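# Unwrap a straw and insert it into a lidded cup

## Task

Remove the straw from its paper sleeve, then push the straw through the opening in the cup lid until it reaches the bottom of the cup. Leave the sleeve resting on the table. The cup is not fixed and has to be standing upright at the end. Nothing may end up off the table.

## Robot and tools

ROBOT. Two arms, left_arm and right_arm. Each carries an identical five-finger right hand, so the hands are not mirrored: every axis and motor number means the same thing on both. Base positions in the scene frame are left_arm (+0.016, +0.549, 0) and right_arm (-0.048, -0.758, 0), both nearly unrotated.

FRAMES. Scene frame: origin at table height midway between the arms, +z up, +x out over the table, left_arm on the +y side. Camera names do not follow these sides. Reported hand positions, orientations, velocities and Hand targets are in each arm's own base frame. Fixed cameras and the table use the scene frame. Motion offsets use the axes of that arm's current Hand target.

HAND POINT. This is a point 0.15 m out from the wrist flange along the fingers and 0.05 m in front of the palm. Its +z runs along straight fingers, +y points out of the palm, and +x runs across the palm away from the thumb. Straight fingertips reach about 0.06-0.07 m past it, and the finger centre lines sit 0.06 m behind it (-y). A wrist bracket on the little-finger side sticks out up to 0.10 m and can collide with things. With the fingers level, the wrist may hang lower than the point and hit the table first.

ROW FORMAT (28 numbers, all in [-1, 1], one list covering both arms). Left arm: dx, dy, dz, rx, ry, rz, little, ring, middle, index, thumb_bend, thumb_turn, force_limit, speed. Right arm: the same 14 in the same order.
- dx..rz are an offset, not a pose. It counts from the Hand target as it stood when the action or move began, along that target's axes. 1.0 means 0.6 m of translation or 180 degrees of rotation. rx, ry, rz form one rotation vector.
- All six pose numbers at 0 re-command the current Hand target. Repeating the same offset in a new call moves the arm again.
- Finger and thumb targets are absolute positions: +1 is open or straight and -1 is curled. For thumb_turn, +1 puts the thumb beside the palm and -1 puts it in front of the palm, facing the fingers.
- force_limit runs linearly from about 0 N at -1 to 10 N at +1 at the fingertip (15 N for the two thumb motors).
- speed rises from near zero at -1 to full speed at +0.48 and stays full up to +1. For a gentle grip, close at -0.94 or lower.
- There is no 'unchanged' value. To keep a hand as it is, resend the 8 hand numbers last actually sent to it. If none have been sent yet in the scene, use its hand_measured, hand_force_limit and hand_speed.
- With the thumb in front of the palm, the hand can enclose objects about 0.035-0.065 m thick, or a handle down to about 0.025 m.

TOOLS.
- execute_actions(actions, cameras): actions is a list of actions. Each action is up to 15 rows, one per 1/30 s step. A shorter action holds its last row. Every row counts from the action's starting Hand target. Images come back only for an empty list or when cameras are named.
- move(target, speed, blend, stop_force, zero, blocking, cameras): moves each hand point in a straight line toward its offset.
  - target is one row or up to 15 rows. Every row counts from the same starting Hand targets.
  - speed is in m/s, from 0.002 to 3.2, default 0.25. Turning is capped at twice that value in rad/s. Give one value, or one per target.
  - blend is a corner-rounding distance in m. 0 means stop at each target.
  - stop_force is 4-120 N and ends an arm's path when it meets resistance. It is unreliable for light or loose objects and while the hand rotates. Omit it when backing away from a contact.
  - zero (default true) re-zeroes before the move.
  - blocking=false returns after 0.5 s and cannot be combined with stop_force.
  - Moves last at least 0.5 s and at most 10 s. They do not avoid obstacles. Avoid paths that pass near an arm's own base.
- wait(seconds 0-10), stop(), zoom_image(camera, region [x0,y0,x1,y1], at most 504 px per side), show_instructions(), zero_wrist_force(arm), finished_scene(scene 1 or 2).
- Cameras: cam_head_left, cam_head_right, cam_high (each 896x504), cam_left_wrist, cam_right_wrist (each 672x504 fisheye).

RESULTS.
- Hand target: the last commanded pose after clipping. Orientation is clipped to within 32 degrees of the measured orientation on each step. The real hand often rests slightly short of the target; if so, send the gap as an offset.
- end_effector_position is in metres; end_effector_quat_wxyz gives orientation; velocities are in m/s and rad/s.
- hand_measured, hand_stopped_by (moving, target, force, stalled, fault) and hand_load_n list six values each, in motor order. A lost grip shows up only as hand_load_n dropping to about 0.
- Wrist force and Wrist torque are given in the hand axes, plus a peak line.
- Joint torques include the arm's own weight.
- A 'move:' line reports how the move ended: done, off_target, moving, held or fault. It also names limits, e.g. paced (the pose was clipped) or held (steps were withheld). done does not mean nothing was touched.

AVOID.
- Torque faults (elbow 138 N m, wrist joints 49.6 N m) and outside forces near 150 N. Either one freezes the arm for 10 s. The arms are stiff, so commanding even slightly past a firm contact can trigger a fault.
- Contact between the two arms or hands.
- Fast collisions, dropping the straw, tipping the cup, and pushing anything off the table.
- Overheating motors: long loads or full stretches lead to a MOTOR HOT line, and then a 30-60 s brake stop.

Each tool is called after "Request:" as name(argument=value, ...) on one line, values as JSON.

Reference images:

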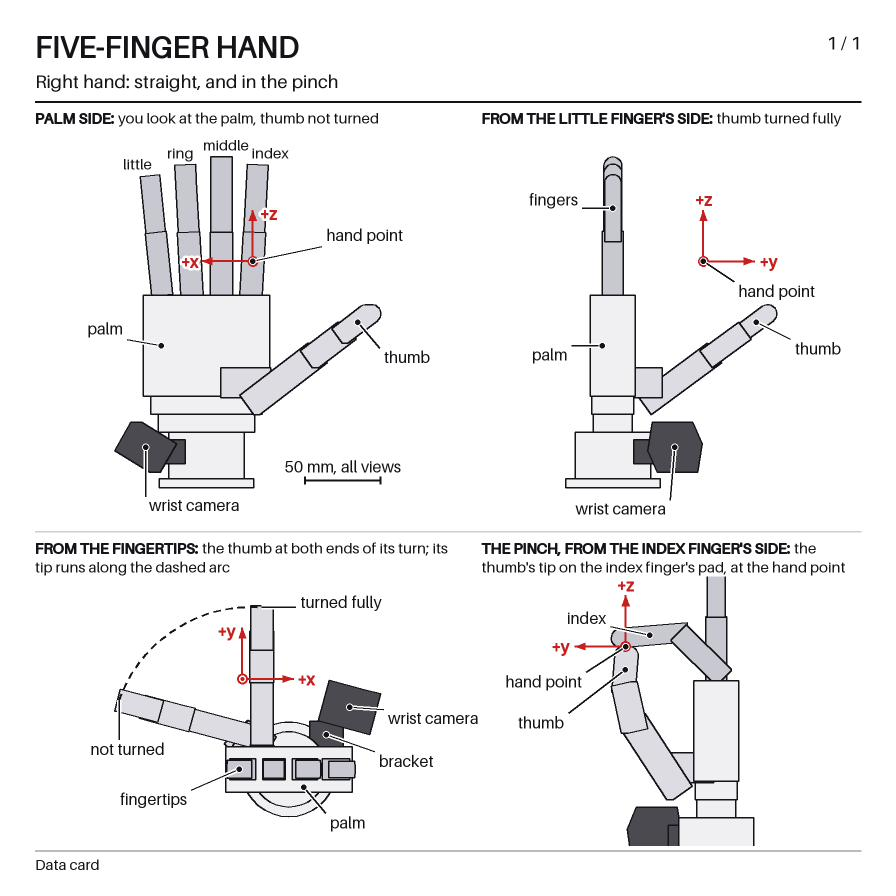

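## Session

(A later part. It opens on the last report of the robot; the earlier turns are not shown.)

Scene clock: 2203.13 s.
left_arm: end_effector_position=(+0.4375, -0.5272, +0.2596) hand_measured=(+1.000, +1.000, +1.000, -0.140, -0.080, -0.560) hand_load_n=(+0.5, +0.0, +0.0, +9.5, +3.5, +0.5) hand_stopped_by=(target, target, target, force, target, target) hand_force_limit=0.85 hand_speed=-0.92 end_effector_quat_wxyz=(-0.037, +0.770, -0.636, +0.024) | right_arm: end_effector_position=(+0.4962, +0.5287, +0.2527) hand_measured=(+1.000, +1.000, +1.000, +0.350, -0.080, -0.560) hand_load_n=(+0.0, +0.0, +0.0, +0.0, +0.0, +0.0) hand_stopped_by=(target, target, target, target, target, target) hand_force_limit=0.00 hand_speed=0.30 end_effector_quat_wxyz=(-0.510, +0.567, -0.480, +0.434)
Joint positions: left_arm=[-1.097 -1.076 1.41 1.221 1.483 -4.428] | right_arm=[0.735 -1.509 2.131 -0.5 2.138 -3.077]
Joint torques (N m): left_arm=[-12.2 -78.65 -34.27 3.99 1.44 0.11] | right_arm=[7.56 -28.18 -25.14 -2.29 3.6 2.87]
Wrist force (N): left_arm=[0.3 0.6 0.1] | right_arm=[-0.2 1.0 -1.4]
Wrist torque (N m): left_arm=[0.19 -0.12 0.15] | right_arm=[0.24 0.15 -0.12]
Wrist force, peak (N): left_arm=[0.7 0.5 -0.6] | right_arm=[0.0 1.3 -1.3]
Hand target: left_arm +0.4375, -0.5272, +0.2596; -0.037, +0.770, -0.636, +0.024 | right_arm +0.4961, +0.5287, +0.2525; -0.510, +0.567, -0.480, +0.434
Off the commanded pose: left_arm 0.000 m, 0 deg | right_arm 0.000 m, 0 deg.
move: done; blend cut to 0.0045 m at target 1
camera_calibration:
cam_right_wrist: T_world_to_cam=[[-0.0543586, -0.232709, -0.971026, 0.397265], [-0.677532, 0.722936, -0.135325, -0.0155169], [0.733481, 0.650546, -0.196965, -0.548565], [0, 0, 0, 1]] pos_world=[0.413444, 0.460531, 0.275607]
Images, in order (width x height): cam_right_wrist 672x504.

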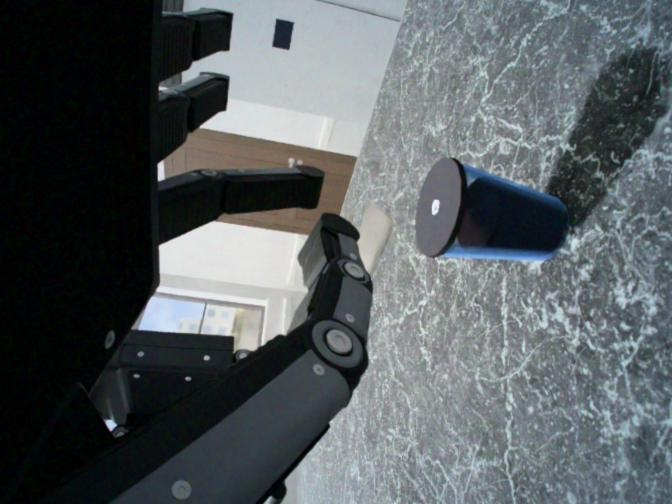

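Request:
move(target=[0,0,0,0,0,0,1,1,1,-0.4,-0.08,-0.56,0.85,-0.92,-0.0025,0.0248,0.0085,0,0,0,1,1,1,0.35,-0.08,-0.56,0.0,0.3], speed=0.05)

Request:
move(target=[0,0,0,0,0,0,1,1,1,-0.4,-0.08,-0.56,0.85,-0.92,0,0,0,0,0,0,1,1,1,-0.5,-0.08,-0.56,0.85,-0.92], cameras=["cam_right_wrist", "cam_left_wrist"])

Request:
zoom_image(camera="cam_right_wrist", region=[280, 80, 500, 290])

Scene clock: 2247.70 s.
left_arm: end_effector_position=(+0.4375, -0.5272, +0.2596) hand_measured=(+1.000, +1.000, +1.000, -0.140, -0.080, -0.560) hand_load_n=(+0.0, +0.0, +0.0, +9.5, +3.5, +0.0) hand_stopped_by=(target, target, target, force, target, target) hand_force_limit=0.85 hand_speed=-0.92 end_effector_quat_wxyz=(-0.037, +0.770, -0.636, +0.024) | right_arm: end_effector_position=(+0.4993, +0.5307, +0.2374) hand_measured=(+1.000, +1.000, +1.000, +0.350, -0.080, -0.560) hand_load_n=(+0.0, -0.5, +0.0, -0.5, +0.0, +0.0) hand_stopped_by=(target, target, target, target, target, target) hand_force_limit=0.00 hand_speed=0.30 end_effector_quat_wxyz=(-0.510, +0.567, -0.480, +0.434)
Joint positions: left_arm=[-1.097 -1.076 1.41 1.221 1.483 -4.428] | right_arm=[0.733 -1.486 2.139 -0.531 2.137 -3.077]
Joint torques (N m): left_arm=[-8.12 -82.37 -32.89 3.23 1.46 0.2] | right_arm=[-11.24 -31 -23.87 -2.71 -2.76 -2.35]
Wrist force (N): left_arm=[0.4 0.2 -0.4] | right_arm=[0.1 0.9 -1.4]
Wrist torque (N m): left_arm=[0.15 -0.11 0.13] | right_arm=[0.23 0.09 -0.11]
Wrist force, peak (N): left_arm=[0.5 0.9 -0.1] | right_arm=[0.1 1.3 -1.4]
Hand target: left_arm +0.4375, -0.5272, +0.2596; -0.037, +0.770, -0.636, +0.024 | right_arm +0.4994, +0.5308, +0.2372; -0.510, +0.567, -0.480, +0.434
Off the commanded pose: left_arm 0.000 m, 0 deg | right_arm 0.000 m, 0 deg.
move: done

Scene clock: 2250.57 s.
left_arm: end_effector_position=(+0.4375, -0.5272, +0.2596) hand_measured=(+1.000, +1.000, +1.000, -0.140, -0.078, -0.560) hand_load_n=(+0.0, +0.0, +0.0, +9.0, +3.5, +0.0) hand_stopped_by=(target, target, target, force, target, target) hand_force_limit=0.85 hand_speed=-0.92 end_effector_quat_wxyz=(-0.037, +0.770, -0.636, +0.024) | right_arm: end_effector_position=(+0.4994, +0.5308, +0.2372) hand_measured=(+1.000, +1.000, +1.000, -0.230, -0.080, -0.560) hand_load_n=(+0.0, +0.0, +0.0, +12.0, +1.0, +0.0) hand_stopped_by=(target, target, target, force, target, target) hand_force_limit=0.85 hand_speed=-0.92 end_effector_quat_wxyz=(-0.510, +0.567, -0.480, +0.434)
Joint positions: left_arm=[-1.097 -1.076 1.41 1.221 1.483 -4.428] | right_arm=[0.733 -1.486 2.139 -0.531 2.137 -3.077]
Joint torques (N m): left_arm=[-5.14 -81.03 -33.51 3.31 1.68 0.24] | right_arm=[-11.77 -29.52 -25.39 -2.47 -2.18 -2.72]
Wrist force (N): left_arm=[1.5 0.5 -0.3] | right_arm=[-0.8 1.1 -0.8]
Wrist torque (N m): left_arm=[0.16 -0.14 0.17] | right_arm=[0.27 0.08 -0.10]
Wrist force, peak (N): left_arm=[1.7 0.6 -0.4] | right_arm=[-1.1 1.5 -0.9]
Hand target: left_arm +0.4375, -0.5272, +0.2596; -0.037, +0.770, -0.636, +0.024 | right_arm +0.4994, +0.5308, +0.2372; -0.510, +0.567, -0.480, +0.434
Off the commanded pose: left_arm 0.000 m, 0 deg | right_arm 0.000 m, 0 deg.
move: done
camera_calibration:
cam_left_wrist: T_world_to_cam=[[-0.907114, -0.410813, -0.0915246, 0.204734], [-0.392952, 0.748743, 0.533828, 0.421011], [-0.150775, 0.520207, -0.840625, 0.673159], [0, 0, 0, 1]] pos_world=[0.452649, -0.581304, 0.359866]
cam_right_wrist: T_world_to_cam=[[-0.0544301, -0.232772, -0.971007, 0.382907], [-0.677542, 0.722928, -0.135322, -0.0168848], [0.733467, 0.650533, -0.197062, -0.555229], [0, 0, 0, 1]] pos_world=[0.416644, 0.462531, 0.260107]
Images, in order (width x height): cam_left_wrist 672x504, cam_right_wrist 672x504.

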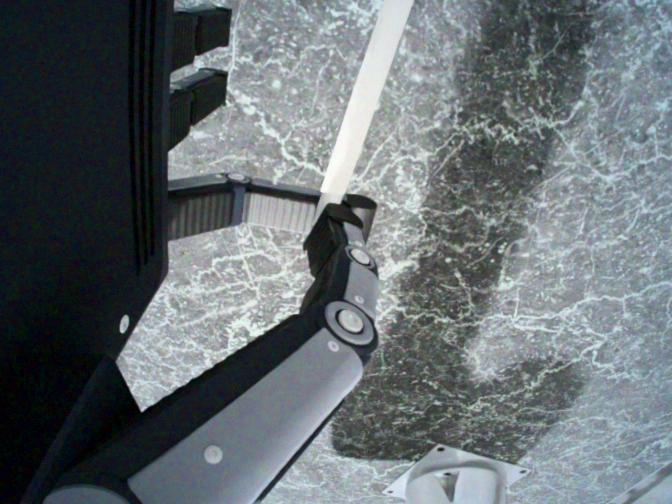

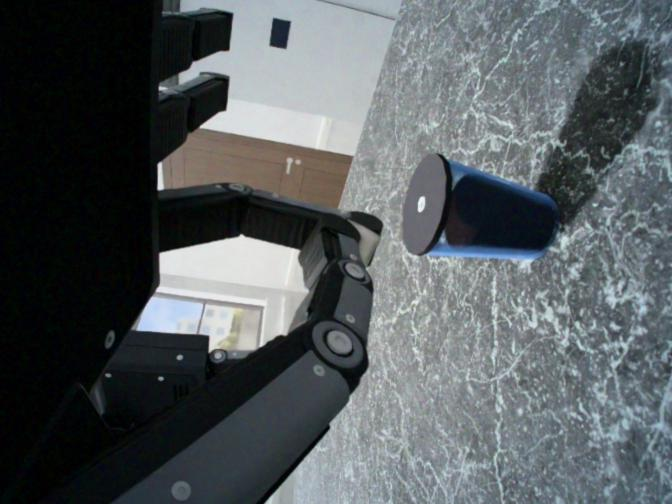

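Scaled by 2.291 from the camera's 672x504 image, which has a finer 960x720 frame.

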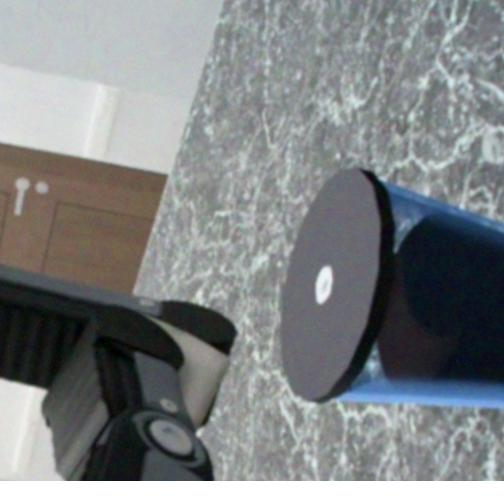

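Request:
move(target=[-0.05,-0.0035,-0.0018,0,0,0,1,1,1,-0.4,-0.08,-0.56,0.85,-0.92,0,0,0,0,0,0,1,1,1,-0.5,-0.08,-0.56,0.85,-0.92], speed=0.03, cameras=["cam_right_wrist", "cam_left_wrist"])

Scene clock: 2269.83 s.
left_arm: end_effector_position=(+0.4338, -0.4976, +0.2612) hand_measured=(+1.000, +1.000, +1.000, -0.140, -0.078, -0.560) hand_load_n=(+0.0, +0.0, +0.0, +9.5, +3.5, +0.0) hand_stopped_by=(target, target, target, force, target, target) hand_force_limit=0.85 hand_speed=-0.92 end_effector_quat_wxyz=(-0.037, +0.770, -0.636, +0.024) | right_arm: end_effector_position=(+0.4994, +0.5308, +0.2372) hand_measured=(+1.000, +1.000, +1.000, -0.230, -0.080, -0.560) hand_load_n=(+0.0, +0.0, +0.0, +11.5, +1.0, -0.5) hand_stopped_by=(target, target, target, force, target, target) hand_force_limit=0.85 hand_speed=-0.92 end_effector_quat_wxyz=(-0.510, +0.567, -0.480, +0.434)
Joint positions: left_arm=[-1.082 -1.116 1.468 1.202 1.484 -4.413] | right_arm=[0.733 -1.486 2.139 -0.531 2.137 -3.077]
Joint torques (N m): left_arm=[23.28 -80.88 -29.69 1.22 2.14 2.05] | right_arm=[-8.67 -32.5 -26.36 -1.05 0.07 -2.66]
Wrist force (N): left_arm=[1.1 0.5 -0.9] | right_arm=[-0.7 0.6 -1.1]
Wrist torque (N m): left_arm=[0.11 -0.09 0.04] | right_arm=[0.23 0.09 -0.12]
Wrist force, peak (N): left_arm=[2.1 0.4 -0.7] | right_arm=[-0.8 1.8 -1.0]
Hand target: left_arm +0.4338, -0.4974, +0.2612; -0.037, +0.770, -0.636, +0.024 | right_arm +0.4994, +0.5308, +0.2372; -0.510, +0.567, -0.480, +0.434
Off the commanded pose: left_arm 0.000 m, 0 deg | right_arm 0.000 m, 0 deg.
move: done
camera_calibration:
cam_left_wrist: T_world_to_cam=[[-0.907101, -0.410859, -0.0914477, 0.213666], [-0.392945, 0.748723, 0.533861, 0.396439], [-0.150873, 0.5202, -0.840613, 0.658531], [0, 0, 0, 1]] pos_world=[0.448949, -0.551604, 0.361466]
cam_right_wrist: T_world_to_cam=[[-0.0544301, -0.232772, -0.971007, 0.382907], [-0.677542, 0.722928, -0.135322, -0.0168848], [0.733467, 0.650533, -0.197062, -0.555229], [0, 0, 0, 1]] pos_world=[0.416644, 0.462531, 0.260107]
Images, in order (width x height): cam_left_wrist 672x504, cam_right_wrist 672x504.

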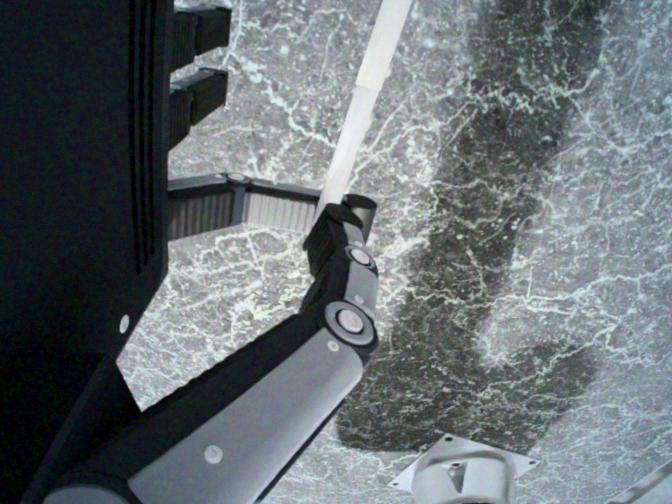

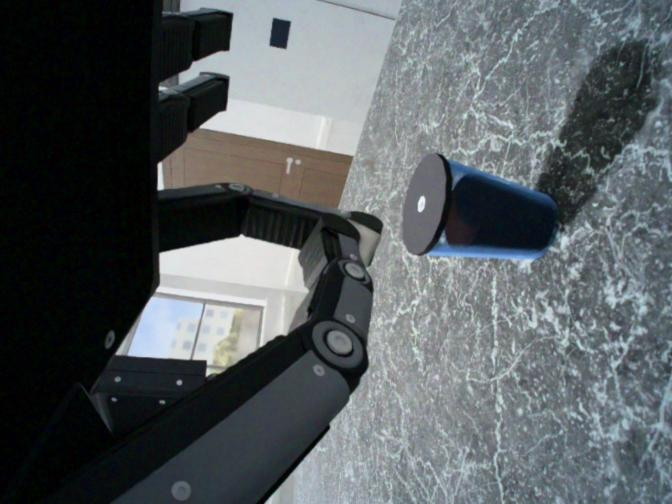

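Request:
move(target=[-0.14,-0.0098,-0.0045,0,0,0,1,1,1,-0.4,-0.08,-0.56,0.85,-0.92,0,0,0,0,0,0,1,1,1,-0.5,-0.08,-0.56,0.85,-0.92], speed=0.06, cameras=["cam_left_wrist", "cam_head_left", "cam_head_right"])

Scene clock: 2283.70 s.
left_arm: end_effector_position=(+0.4234, -0.4141, +0.2652) hand_measured=(+1.000, +1.000, +1.000, -0.140, -0.078, -0.560) hand_load_n=(+0.0, +0.0, +0.0, +9.0, +3.5, +0.5) hand_stopped_by=(target, target, target, force, target, target) hand_force_limit=0.85 hand_speed=-0.92 end_effector_quat_wxyz=(-0.037, +0.770, -0.636, +0.024) | right_arm: end_effector_position=(+0.4994, +0.5308, +0.2372) hand_measured=(+1.000, +1.000, +1.000, -0.230, -0.080, -0.560) hand_load_n=(+0.0, +0.0, -0.5, +11.5, +1.0, -0.5) hand_stopped_by=(target, target, target, force, target, target) hand_force_limit=0.85 hand_speed=-0.92 end_effector_quat_wxyz=(-0.510, +0.567, -0.480, +0.434)
Joint positions: left_arm=[-1.033 -1.224 1.616 1.158 1.484 -4.364] | right_arm=[0.733 -1.486 2.139 -0.531 2.137 -3.077]
Joint torques (N m): left_arm=[22.18 -72.15 -30.19 0.71 2.92 2.11] | right_arm=[-6.41 -34.22 -26.52 -0.5 2.07 -2.69]
Wrist force (N): left_arm=[0.3 0.7 0.2] | right_arm=[-0.6 1.1 -1.1]
Wrist torque (N m): left_arm=[0.12 0.00 -0.04] | right_arm=[0.22 0.10 -0.13]
Wrist force, peak (N): left_arm=[1.9 0.7 -0.4] | right_arm=[-0.9 1.7 -1.0]
Hand target: left_arm +0.4234, -0.4139, +0.2652; -0.037, +0.770, -0.636, +0.024 | right_arm +0.4994, +0.5308, +0.2372; -0.510, +0.567, -0.480, +0.434
Off the commanded pose: left_arm 0.000 m, 0 deg | right_arm 0.000 m, 0 deg.
move: done
camera_calibration:
cam_left_wrist: T_world_to_cam=[[-0.907101, -0.410859, -0.0914477, 0.238863], [-0.392945, 0.748723, 0.533861, 0.327773], [-0.150873, 0.5202, -0.840613, 0.61694], [0, 0, 0, 1]] pos_world=[0.438549, -0.468204, 0.365466]
Images, in order (width x height): cam_head_left 896x504, cam_head_right 896x504, cam_left_wrist 672x504.

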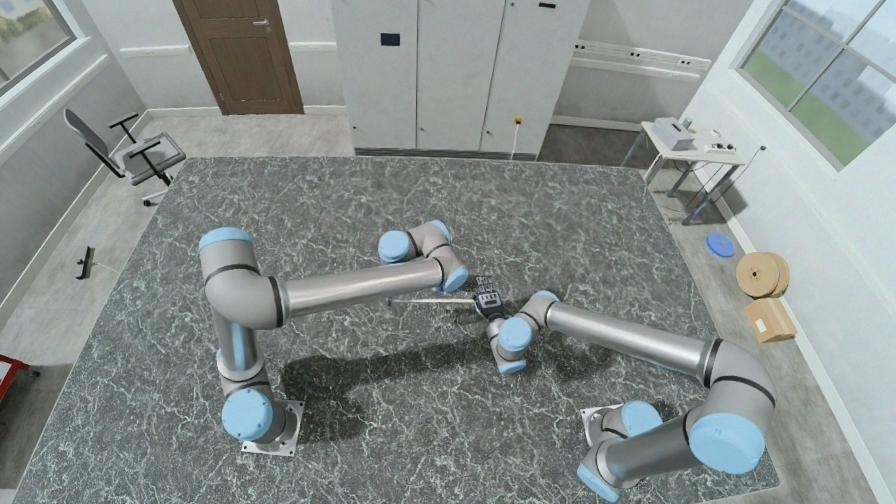

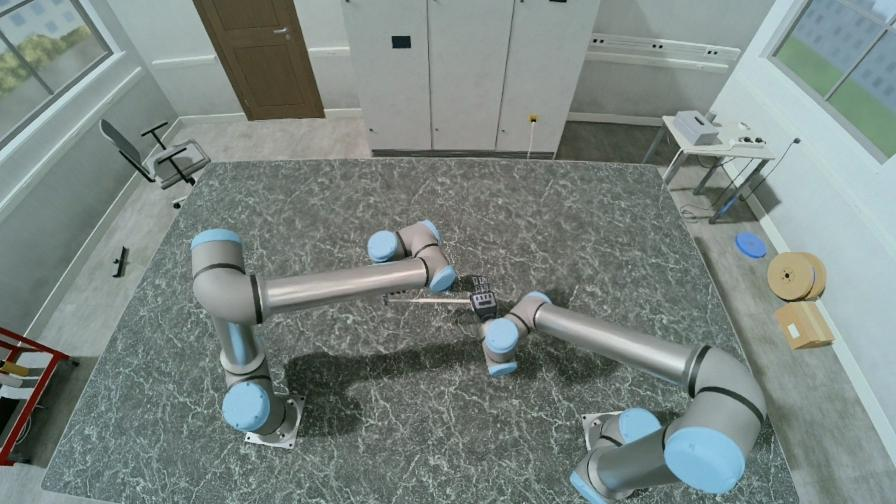

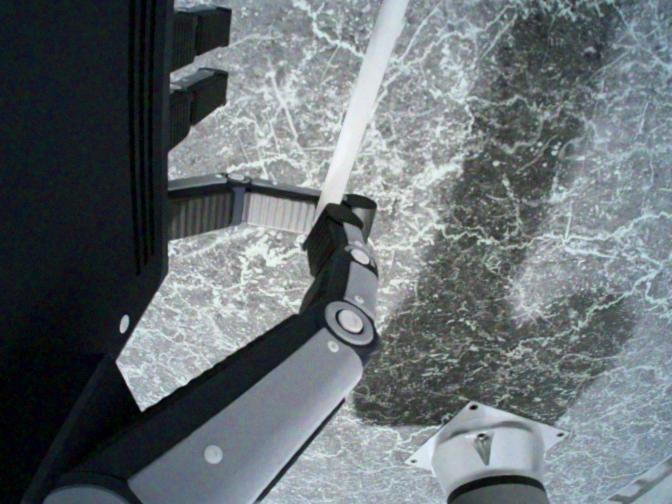

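Request:
move(target=[-0.1833,-0.0115,-0.006,0,0,0,1,1,1,-0.4,-0.08,-0.56,0.85,-0.92,0,0,0,0,0,0,1,1,1,-0.5,-0.08,-0.56,0.85,-0.92], speed=0.08, cameras=["cam_head_left", "cam_head_right"])

Request:
zoom_image(camera="cam_head_left", region=[350, 250, 500, 340])

Scene clock: 2296.40 s.
left_arm: end_effector_position=(+0.4090, -0.3050, +0.2704) hand_measured=(+1.000, +1.000, +1.000, -0.140, -0.078, -0.560) hand_load_n=(+0.0, +0.0, +0.0, +9.5, +3.5, +0.5) hand_stopped_by=(target, target, target, force, target, target) hand_force_limit=0.85 hand_speed=-0.92 end_effector_quat_wxyz=(-0.037, +0.770, -0.636, +0.024) | right_arm: end_effector_position=(+0.4994, +0.5308, +0.2372) hand_measured=(+1.000, +1.000, +1.000, -0.230, -0.080, -0.560) hand_load_n=(+0.0, +0.0, +0.0, +11.5, +1.0, -0.5) hand_stopped_by=(target, target, target, force, target, target) hand_force_limit=0.85 hand_speed=-0.92 end_effector_quat_wxyz=(-0.510, +0.567, -0.480, +0.434)
Joint positions: left_arm=[-0.95 -1.357 1.779 1.12 1.486 -4.28] | right_arm=[0.733 -1.486 2.139 -0.531 2.137 -3.077]
Joint torques (N m): left_arm=[21 -62.4 -28.23 1.17 2.79 1.59] | right_arm=[-4.11 -36.03 -27.3 -0.59 2.08 -2.57]
Wrist force (N): left_arm=[0.2 0.9 -0.3] | right_arm=[0.0 1.1 -1.3]
Wrist torque (N m): left_arm=[0.14 -0.06 -0.03] | right_arm=[0.26 0.11 -0.12]
Wrist force, peak (N): left_arm=[0.7 1.3 0.5] | right_arm=[-0.8 1.4 -1.2]
Hand target: left_arm +0.4090, -0.3047, +0.2705; -0.037, +0.770, -0.636, +0.024 | right_arm +0.4994, +0.5308, +0.2372; -0.510, +0.567, -0.480, +0.434
Off the commanded pose: left_arm 0.000 m, 0 deg | right_arm 0.000 m, 0 deg.
move: done
Images, in order (width x height): cam_head_left 896x504, cam_head_right 896x504.

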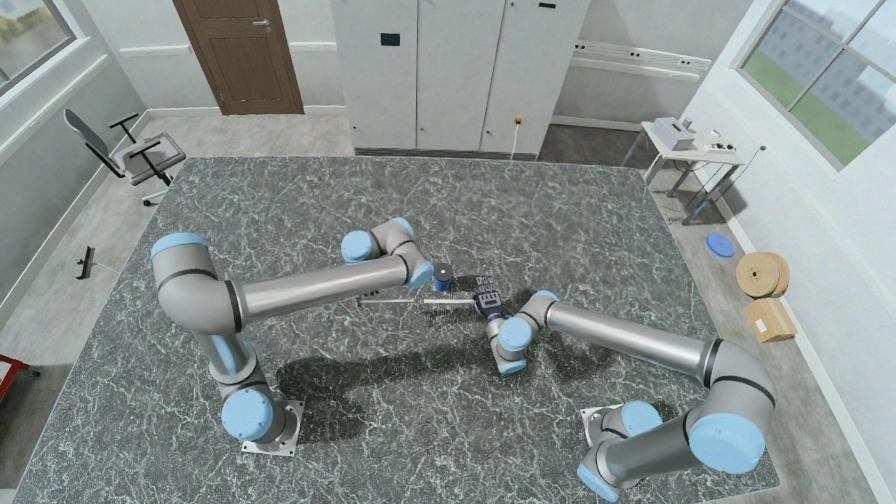

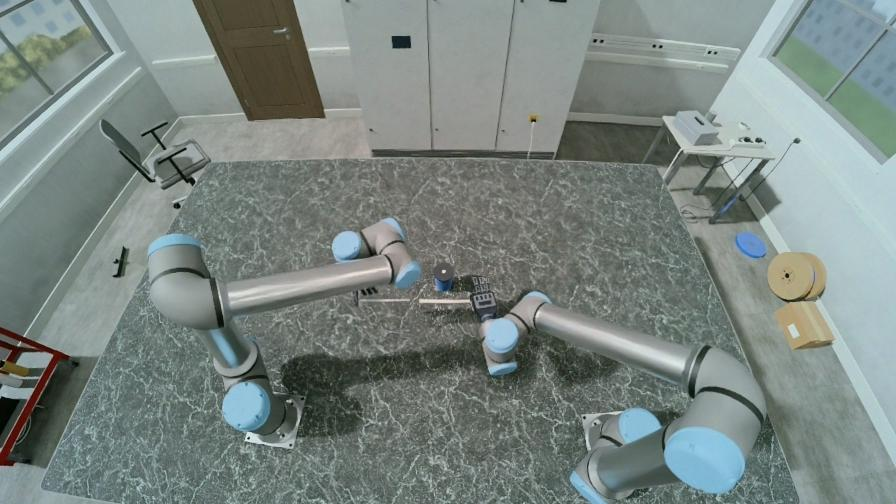

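Scaled by 3.360 from the camera's 896x504 image, which has a finer 1280x720 frame.

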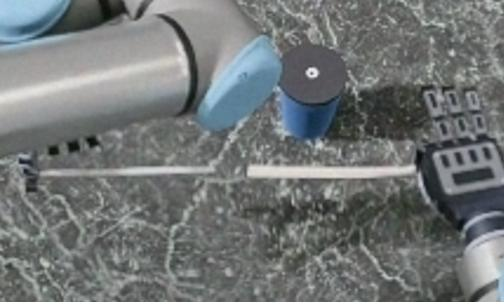

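Request:
move(target=[0.2967,-0.1848,-0.2868,0.6011,-0.1282,0.6077,1,1,1,-0.4,-0.08,-0.56,0.85,-0.92,-0.0009,0.3436,0.0358,0,0,0,1,1,1,-0.5,-0.08,-0.56,0.85,-0.92], speed=0.3, cameras=["all"])

Scene clock: 2398.17 s.
left_arm: end_effector_position=(+0.5366, -0.4631, +0.4499) hand_measured=(+1.000, +1.000, +1.000, -0.140, -0.078, -0.560) hand_load_n=(+0.0, +0.0, +0.0, +9.0, +3.5, +1.0) hand_stopped_by=(target, target, target, force, target, target) hand_force_limit=0.85 hand_speed=-0.92 end_effector_quat_wxyz=(+0.640, +0.296, +0.642, -0.300) | right_arm: end_effector_position=(+0.4994, +0.5311, +0.0300) hand_measured=(+1.000, +1.000, +1.000, -0.230, -0.080, -0.560) hand_load_n=(+0.0, +0.0, +0.0, +11.5, +1.0, -0.5) hand_stopped_by=(target, target, target, force, target, target) hand_force_limit=0.85 hand_speed=-0.92 end_effector_quat_wxyz=(-0.510, +0.567, -0.480, +0.434)
Joint positions: left_arm=[-1.164 -1.765 2.203 -0.439 1.277 -1.577] | right_arm=[0.734 -1.164 2.255 -0.969 2.138 -3.077]
Joint torques (N m): left_arm=[21.58 -9.38 -46.42 -4.89 3.06 2.04] | right_arm=[7.27 -42.28 -12.19 -2.84 3.64 -2.34]
Wrist force (N): left_arm=[1.6 0.4 -1.5] | right_arm=[-0.2 0.9 -1.1]
Wrist torque (N m): left_arm=[0.31 0.04 -0.09] | right_arm=[0.22 0.15 -0.16]
Wrist force, peak (N): left_arm=[1.8 -0.2 -2.6] | right_arm=[0.4 1.2 -1.6]
Hand target: left_arm +0.5366, -0.4631, +0.4499; +0.640, +0.296, +0.642, -0.300 | right_arm +0.4994, +0.5311, +0.0299; -0.510, +0.567, -0.480, +0.434
Off the commanded pose: left_arm 0.000 m, 0 deg | right_arm 0.000 m, 0 deg.
move: done
camera_calibration:
cam_left_wrist: T_world_to_cam=[[0.744539, 0.623484, -0.238596, -0.00277442], [-0.197832, 0.547417, 0.813141, -0.0132525], [0.637592, -0.558213, 0.530918, -0.724778], [0, 0, 0, 1]] pos_world=[0.461556, -0.395596, 0.394912]
cam_right_wrist: T_world_to_cam=[[-0.0543586, -0.232709, -0.971026, 0.181635], [-0.677532, 0.722936, -0.135325, -0.0450942], [0.733481, 0.650546, -0.196965, -0.596366], [0, 0, 0, 1]] pos_world=[0.416744, 0.462831, 0.0528068]

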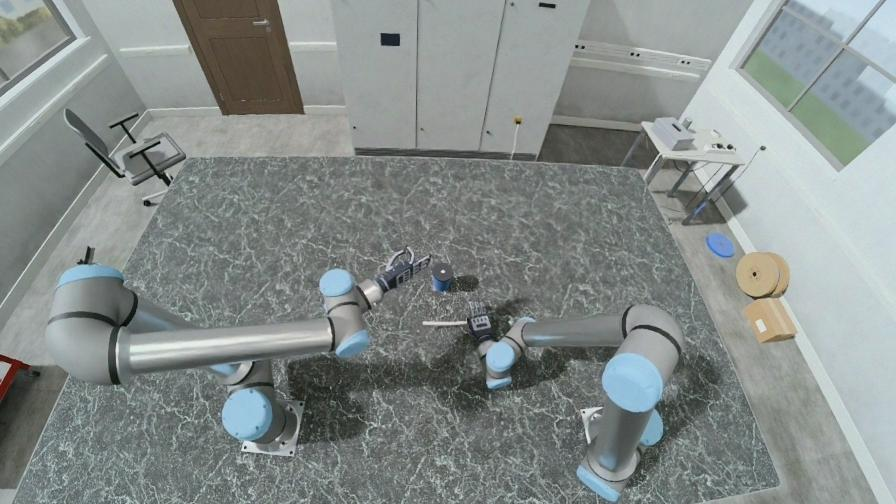

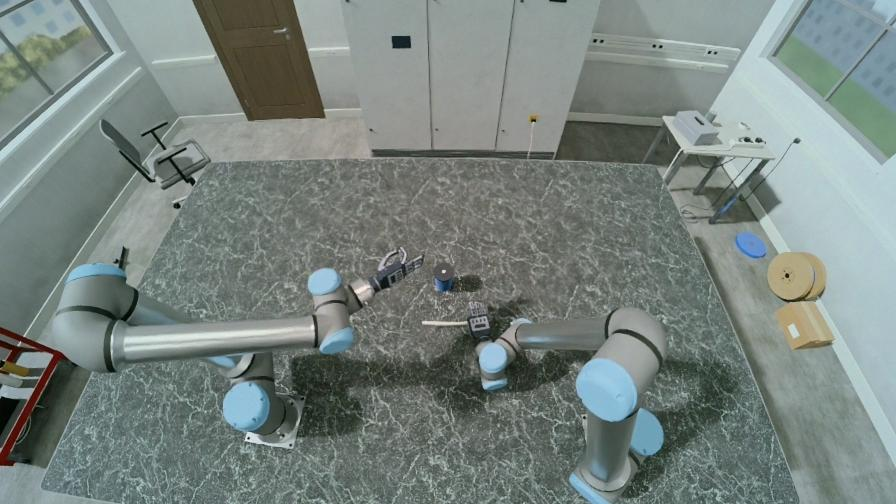

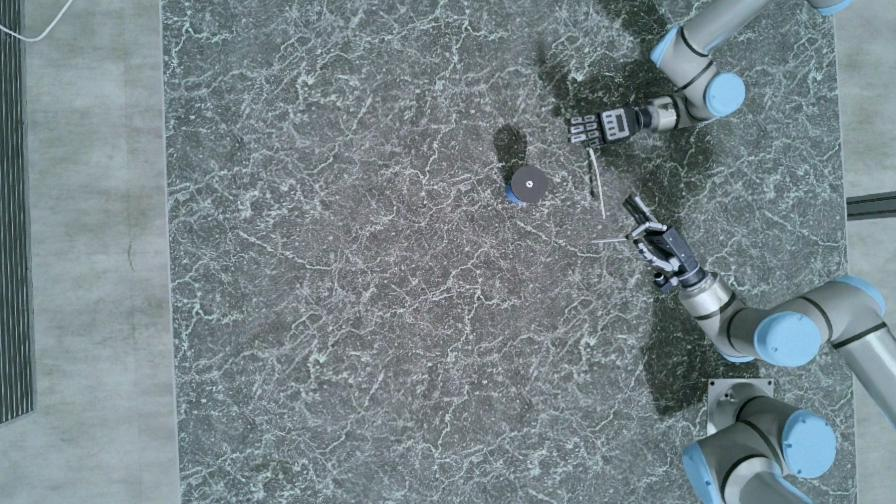

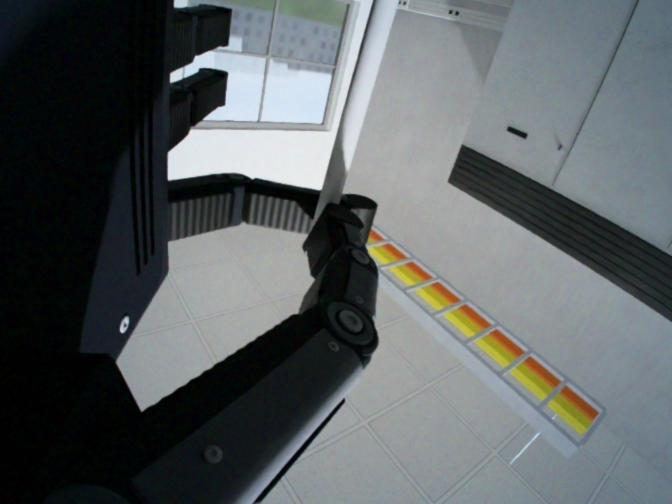

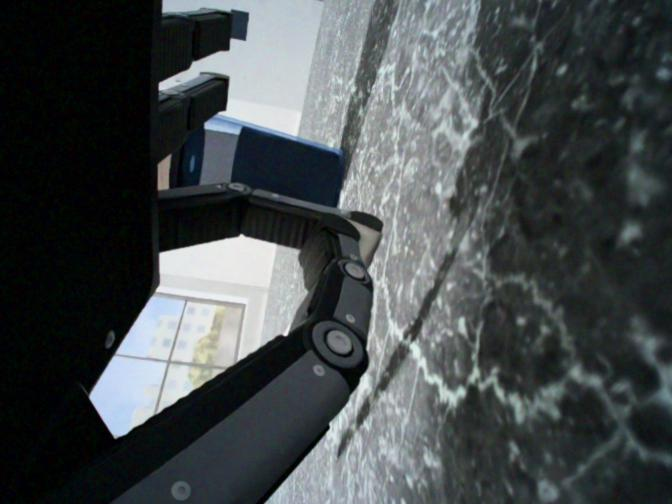

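Request:
move(target=[0,0,0,0,0,0,1,1,1,-0.4,-0.08,-0.56,0.85,-0.92,0,0.0332,0.0035,0,0,0,1,1,1,-0.5,-0.08,-0.56,0.85,-0.92], speed=0.02, stop_force=4)

Request:
move(target=[0,0,0,0,0,0,1,1,1,-0.4,-0.08,-0.56,0.85,-0.92,0,0,0,0,0,0,1,1,1,0.3,-0.08,-0.56,0.0,-0.5], cameras=["cam_right_wrist"])

Request:
zoom_image(camera="cam_right_wrist", region=[280, 130, 460, 330])

Scene clock: 2507.40 s.
left_arm: end_effector_position=(+0.5366, -0.4631, +0.4499) hand_measured=(+1.000, +1.000, +1.000, -0.140, -0.078, -0.560) hand_load_n=(+0.0, +0.0, +0.0, +9.0, +4.0, +0.5) hand_stopped_by=(target, target, target, force, target, target) hand_force_limit=0.85 hand_speed=-0.92 end_effector_quat_wxyz=(+0.640, +0.296, +0.642, -0.300) | right_arm: end_effector_position=(+0.4994, +0.5310, +0.0108) hand_measured=(+1.000, +1.000, +1.000, -0.230, -0.080, -0.560) hand_load_n=(+0.0, +0.0, +0.0, +11.0, +1.0, -0.5) hand_stopped_by=(target, target, target, force, target, target) hand_force_limit=0.85 hand_speed=-0.92 end_effector_quat_wxyz=(-0.510, +0.567, -0.480, +0.434)
Joint positions: left_arm=[-1.163 -1.765 2.203 -0.439 1.278 -1.577] | right_arm=[0.734 -1.128 2.259 -1.008 2.138 -3.077]
Joint torques (N m): left_arm=[23.47 -10.3 -47.2 -4.94 2.75 1.99] | right_arm=[-3.96 -60.97 -11.72 2.19 -1.06 0.39]
Wrist force (N): left_arm=[1.7 0.3 -1.6] | right_arm=[0.9 -3.9 -3.0]
Wrist torque (N m): left_arm=[0.29 0.03 -0.09] | right_arm=[0.26 0.12 -0.15]
Wrist force, peak (N): left_arm=[1.6 0.3 -2.3] | right_arm=[1.8 -11.0 -4.7]
Hand target: left_arm +0.5366, -0.4631, +0.4499; +0.640, +0.296, +0.642, -0.300 | right_arm +0.4994, +0.5311, +0.0108; -0.510, +0.567, -0.480, +0.434 (not the last commanded pose)
Off the commanded pose: left_arm 0.000 m, 0 deg | right_arm 0.001 m, 0 deg.
move: contact (right_arm)

Scene clock: 2508.07 s.
left_arm: end_effector_position=(+0.5366, -0.4631, +0.4499) hand_measured=(+1.000, +1.000, +1.000, -0.140, -0.078, -0.560) hand_load_n=(+0.0, +0.0, +0.0, +9.0, +3.5, +1.0) hand_stopped_by=(target, target, target, force, target, target) hand_force_limit=0.85 hand_speed=-0.92 end_effector_quat_wxyz=(+0.640, +0.296, +0.642, -0.300) | right_arm: end_effector_position=(+0.4994, +0.5310, +0.0108) hand_measured=(+1.000, +1.000, +1.000, +0.300, -0.080, -0.560) hand_load_n=(+0.0, +0.0, -0.5, -0.5, +0.0, +0.0) hand_stopped_by=(target, target, target, target, target, target) hand_force_limit=0.00 hand_speed=-0.50 end_effector_quat_wxyz=(-0.510, +0.567, -0.480, +0.434)
Joint positions: left_arm=[-1.163 -1.765 2.203 -0.439 1.278 -1.577] | right_arm=[0.734 -1.128 2.259 -1.008 2.138 -3.077]
Joint torques (N m): left_arm=[21.73 -10.92 -47.46 -4.89 3.04 1.76] | right_arm=[-2.57 -61.43 -13.39 -1.07 -0.57 0.38]
Wrist force (N): left_arm=[1.4 -0.3 -1.9] | right_arm=[0.1 1.1 -1.1]
Wrist torque (N m): left_arm=[0.23 0.07 -0.12] | right_arm=[0.27 0.10 -0.12]
Wrist force, peak (N): left_arm=[1.9 0.1 -1.8] | right_arm=[1.0 -5.1 -3.2]
Hand target: left_arm +0.5366, -0.4631, +0.4499; +0.640, +0.296, +0.642, -0.300 | right_arm +0.4994, +0.5311, +0.0108; -0.510, +0.567, -0.480, +0.434
Off the commanded pose: left_arm 0.000 m, 0 deg | right_arm 0.000 m, 0 deg.
move: done
camera_calibration:
cam_right_wrist: T_world_to_cam=[[-0.0544301, -0.232772, -0.971007, 0.163147], [-0.677542, 0.722928, -0.135322, -0.0476708], [0.733467, 0.650533, -0.197062, -0.600112], [0, 0, 0, 1]] pos_world=[0.416744, 0.462831, 0.0337066]
Images, in order (width x height): cam_right_wrist 672x504.

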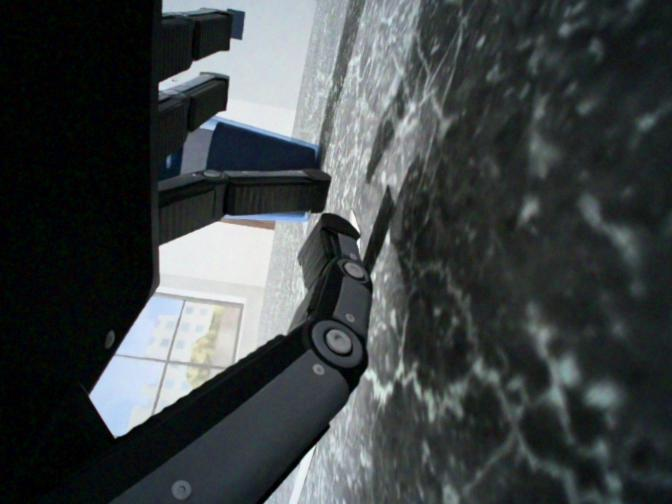

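Scaled by 2.520 from the camera's 672x504 image, which has a finer 960x720 frame.

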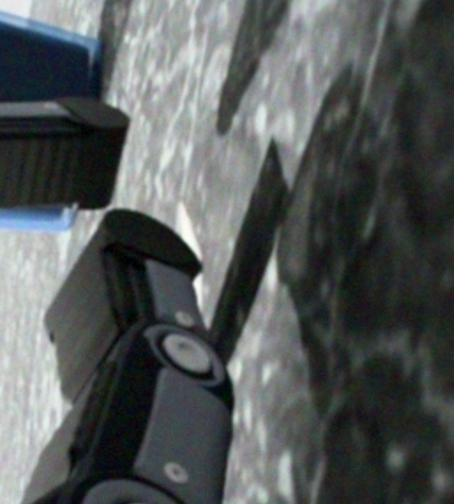

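Request:
move(target=[[0,0,0,0,0,0,1,1,1,-0.4,-0.08,-0.56,0.85,-0.92,0.0003,-0.1327,-0.0138,0,0,0,1,1,1,0.3,-0.08,-0.56,0.0,-0.5],[0.0833,0.0165,0.2925,0,0.0094,-0.0189,1,1,1,-0.4,-0.08,-0.56,0.85,-0.92,0.1237,-0.4417,0.1860,-0.4463,0.0714,0.2541,1,1,1,0.3,-0.08,-0.56,0.0,-0.5]], speed=0.2, blend=[0.03, 0], cameras=["all"])

Scene clock: 2546.37 s.
left_arm: end_effector_position=(+0.6571, -0.5911, +0.4000) hand_measured=(+1.000, +1.000, +1.000, -0.140, -0.078, -0.560) hand_load_n=(+0.0, +0.0, +0.0, +9.0, +3.5, +0.5) hand_stopped_by=(target, target, target, force, target, target) hand_force_limit=0.85 hand_speed=-0.92 end_effector_quat_wxyz=(+0.622, +0.281, +0.660, -0.315) | right_arm: end_effector_position=(+0.6479, +0.4807, +0.2630) hand_measured=(+1.000, +1.000, +1.000, +0.300, -0.080, -0.560) hand_load_n=(+0.0, +0.0, +0.0, +0.0, +0.0, +0.0) hand_stopped_by=(target, target, target, target, target, target) hand_force_limit=0.00 hand_speed=-0.50 end_effector_quat_wxyz=(+0.102, -0.494, +0.854, +0.128)
Joint positions: left_arm=[-1.062 -1.418 1.941 -0.494 1.38 -1.642] | right_arm=[0.237 -1.032 1.375 1.101 1.266 -2.363]
Joint torques (N m): left_arm=[22.53 -38.22 -45.36 0.58 2.88 -2] | right_arm=[-13.5 -65.26 -38.42 7.39 -2.88 -3.13]
Wrist force (N): left_arm=[1.4 -0.1 -2.2] | right_arm=[0.2 -0.8 -0.2]
Wrist torque (N m): left_arm=[0.20 0.07 0.05] | right_arm=[-0.13 -0.01 -0.07]
Wrist force, peak (N): left_arm=[1.9 -0.7 -2.3] | right_arm=[0.1 2.1 -0.9]
Hand target: left_arm +0.6571, -0.5912, +0.4000; +0.622, +0.281, +0.660, -0.315 | right_arm +0.6480, +0.4806, +0.2630; +0.102, -0.494, +0.854, +0.128
Off the commanded pose: left_arm 0.000 m, 0 deg | right_arm 0.000 m, 0 deg.
move: done
camera_calibration:
cam_left_wrist: T_world_to_cam=[[0.727652, 0.618971, -0.295632, 0.0067101], [-0.145237, 0.560236, 0.815501, 0.0932674], [0.670395, -0.550464, 0.497554, -0.850191], [0, 0, 0, 1]] pos_world=[0.578627, -0.524405, 0.34894]
cam_right_wrist: T_world_to_cam=[[-0.955828, 0.291114, 0.0405651, 0.470543], [0.213784, 0.593842, 0.77566, -0.631498], [0.201716, 0.75007, -0.629846, -0.216041], [0, 0, 0, 1]] pos_world=[0.628341, 0.400074, 0.334667]

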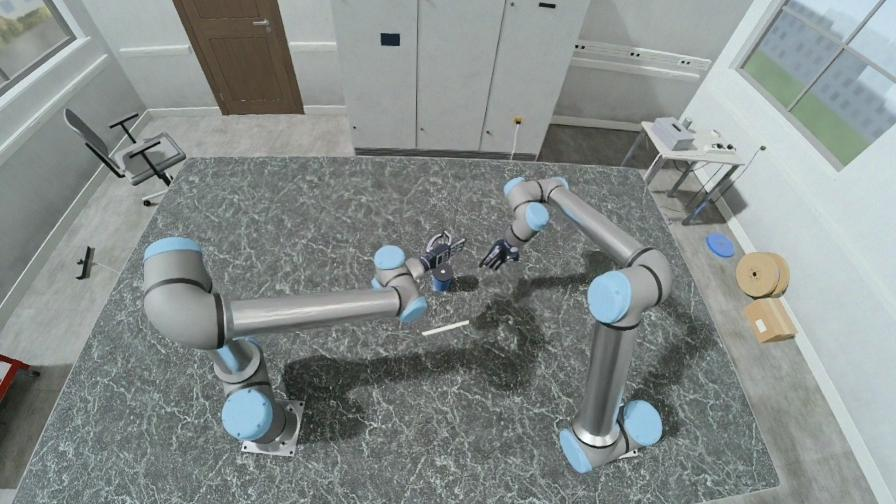

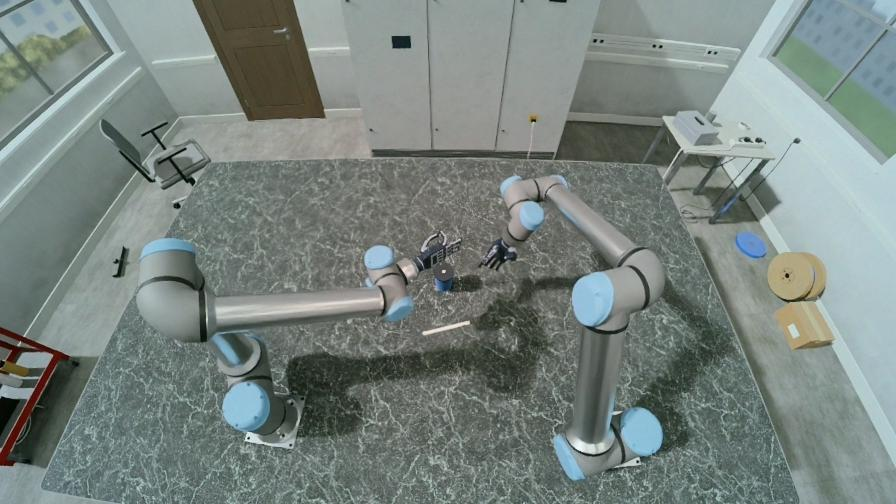

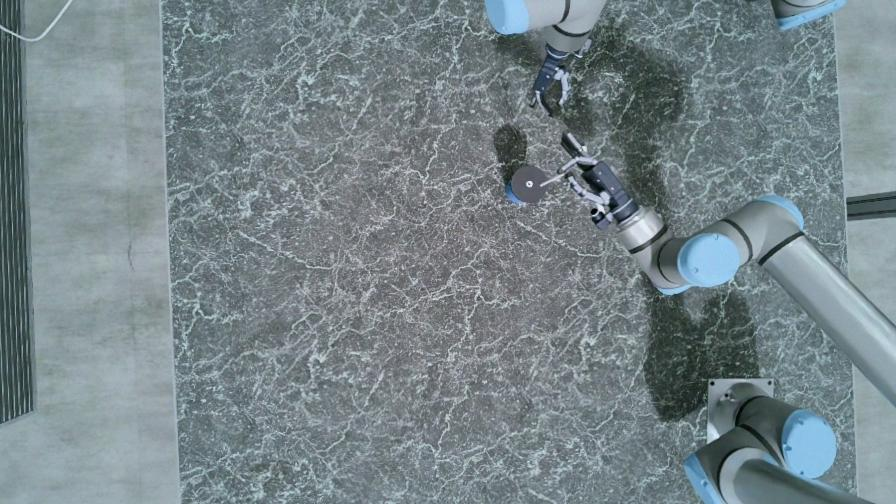

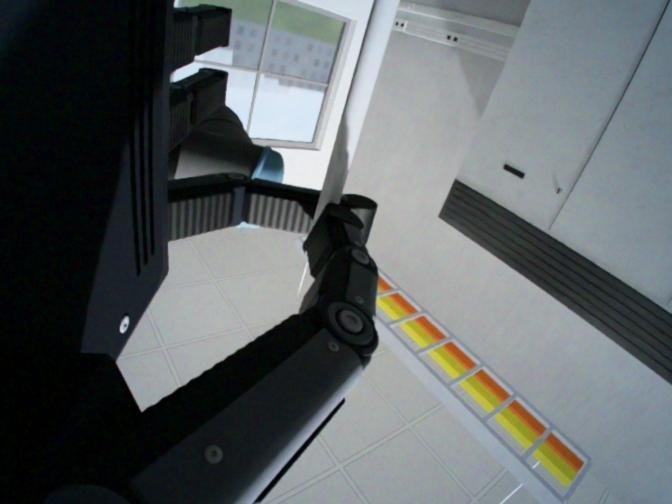

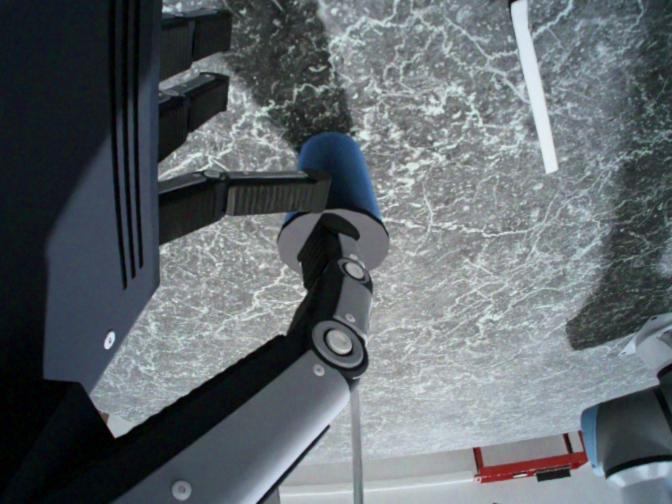

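Request:
move(target=[0,0,0,0,0,0,1,1,1,-0.4,-0.08,-0.56,0.85,-0.92,0,0,0,0,0,0,1,1,1,1,-1,-1,-0.4,0.3], cameras=["cam_right_wrist"])

Request:
zoom_image(camera="cam_right_wrist", region=[220, 100, 480, 504])

Scene clock: 2567.37 s.
left_arm: end_effector_position=(+0.6571, -0.5912, +0.4000) hand_measured=(+1.000, +1.000, +1.000, -0.140, -0.078, -0.560) hand_load_n=(+0.0, +0.0, +0.0, +9.0, +3.5, +1.0) hand_stopped_by=(target, target, target, force, target, target) hand_force_limit=0.85 hand_speed=-0.92 end_effector_quat_wxyz=(+0.622, +0.281, +0.660, -0.315) | right_arm: end_effector_position=(+0.6480, +0.4806, +0.2630) hand_measured=(+1.000, +1.000, +1.000, +1.000, -0.932, -1.000) hand_load_n=(+0.0, +0.0, +0.0, +0.0, +6.0, +0.5) hand_stopped_by=(target, target, target, target, force, target) hand_force_limit=-0.40 hand_speed=0.30 end_effector_quat_wxyz=(+0.102, -0.494, +0.854, +0.128)
Joint positions: left_arm=[-1.062 -1.418 1.941 -0.494 1.38 -1.642] | right_arm=[0.236 -1.032 1.375 1.101 1.266 -2.363]
Joint torques (N m): left_arm=[21.6 -36.51 -44.91 0.65 2.98 -1.79] | right_arm=[-11.46 -66.37 -36.54 5.11 -2.47 -3.19]
Wrist force (N): left_arm=[1.7 -0.3 -2.0] | right_arm=[0.2 -0.6 -0.2]
Wrist torque (N m): left_arm=[0.18 0.03 0.06] | right_arm=[-0.12 -0.02 -0.06]
Wrist force, peak (N): left_arm=[2.0 -0.2 -2.5] | right_arm=[0.6 -0.7 -0.8]
Hand target: left_arm +0.6571, -0.5912, +0.4000; +0.622, +0.281, +0.660, -0.315 | right_arm +0.6480, +0.4806, +0.2630; +0.102, -0.494, +0.854, +0.128
Off the commanded pose: left_arm 0.000 m, 0 deg | right_arm 0.000 m, 0 deg.
move: done
camera_calibration:
cam_right_wrist: T_world_to_cam=[[-0.955818, 0.291106, 0.0408547, 0.470439], [0.21402, 0.593866, 0.775576, -0.631705], [0.201512, 0.750053, -0.629931, -0.215816], [0, 0, 0, 1]] pos_world=[0.628341, 0.400074, 0.334766]
Images, in order (width x height): cam_right_wrist 672x504.

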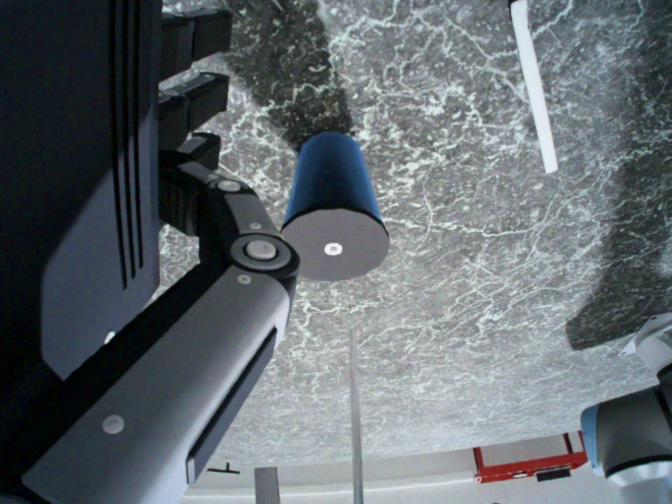

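Scaled by 1.248 from the camera's 672x504 image, which has a finer 960x720 frame.

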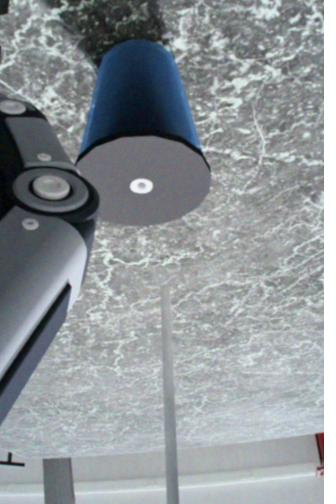

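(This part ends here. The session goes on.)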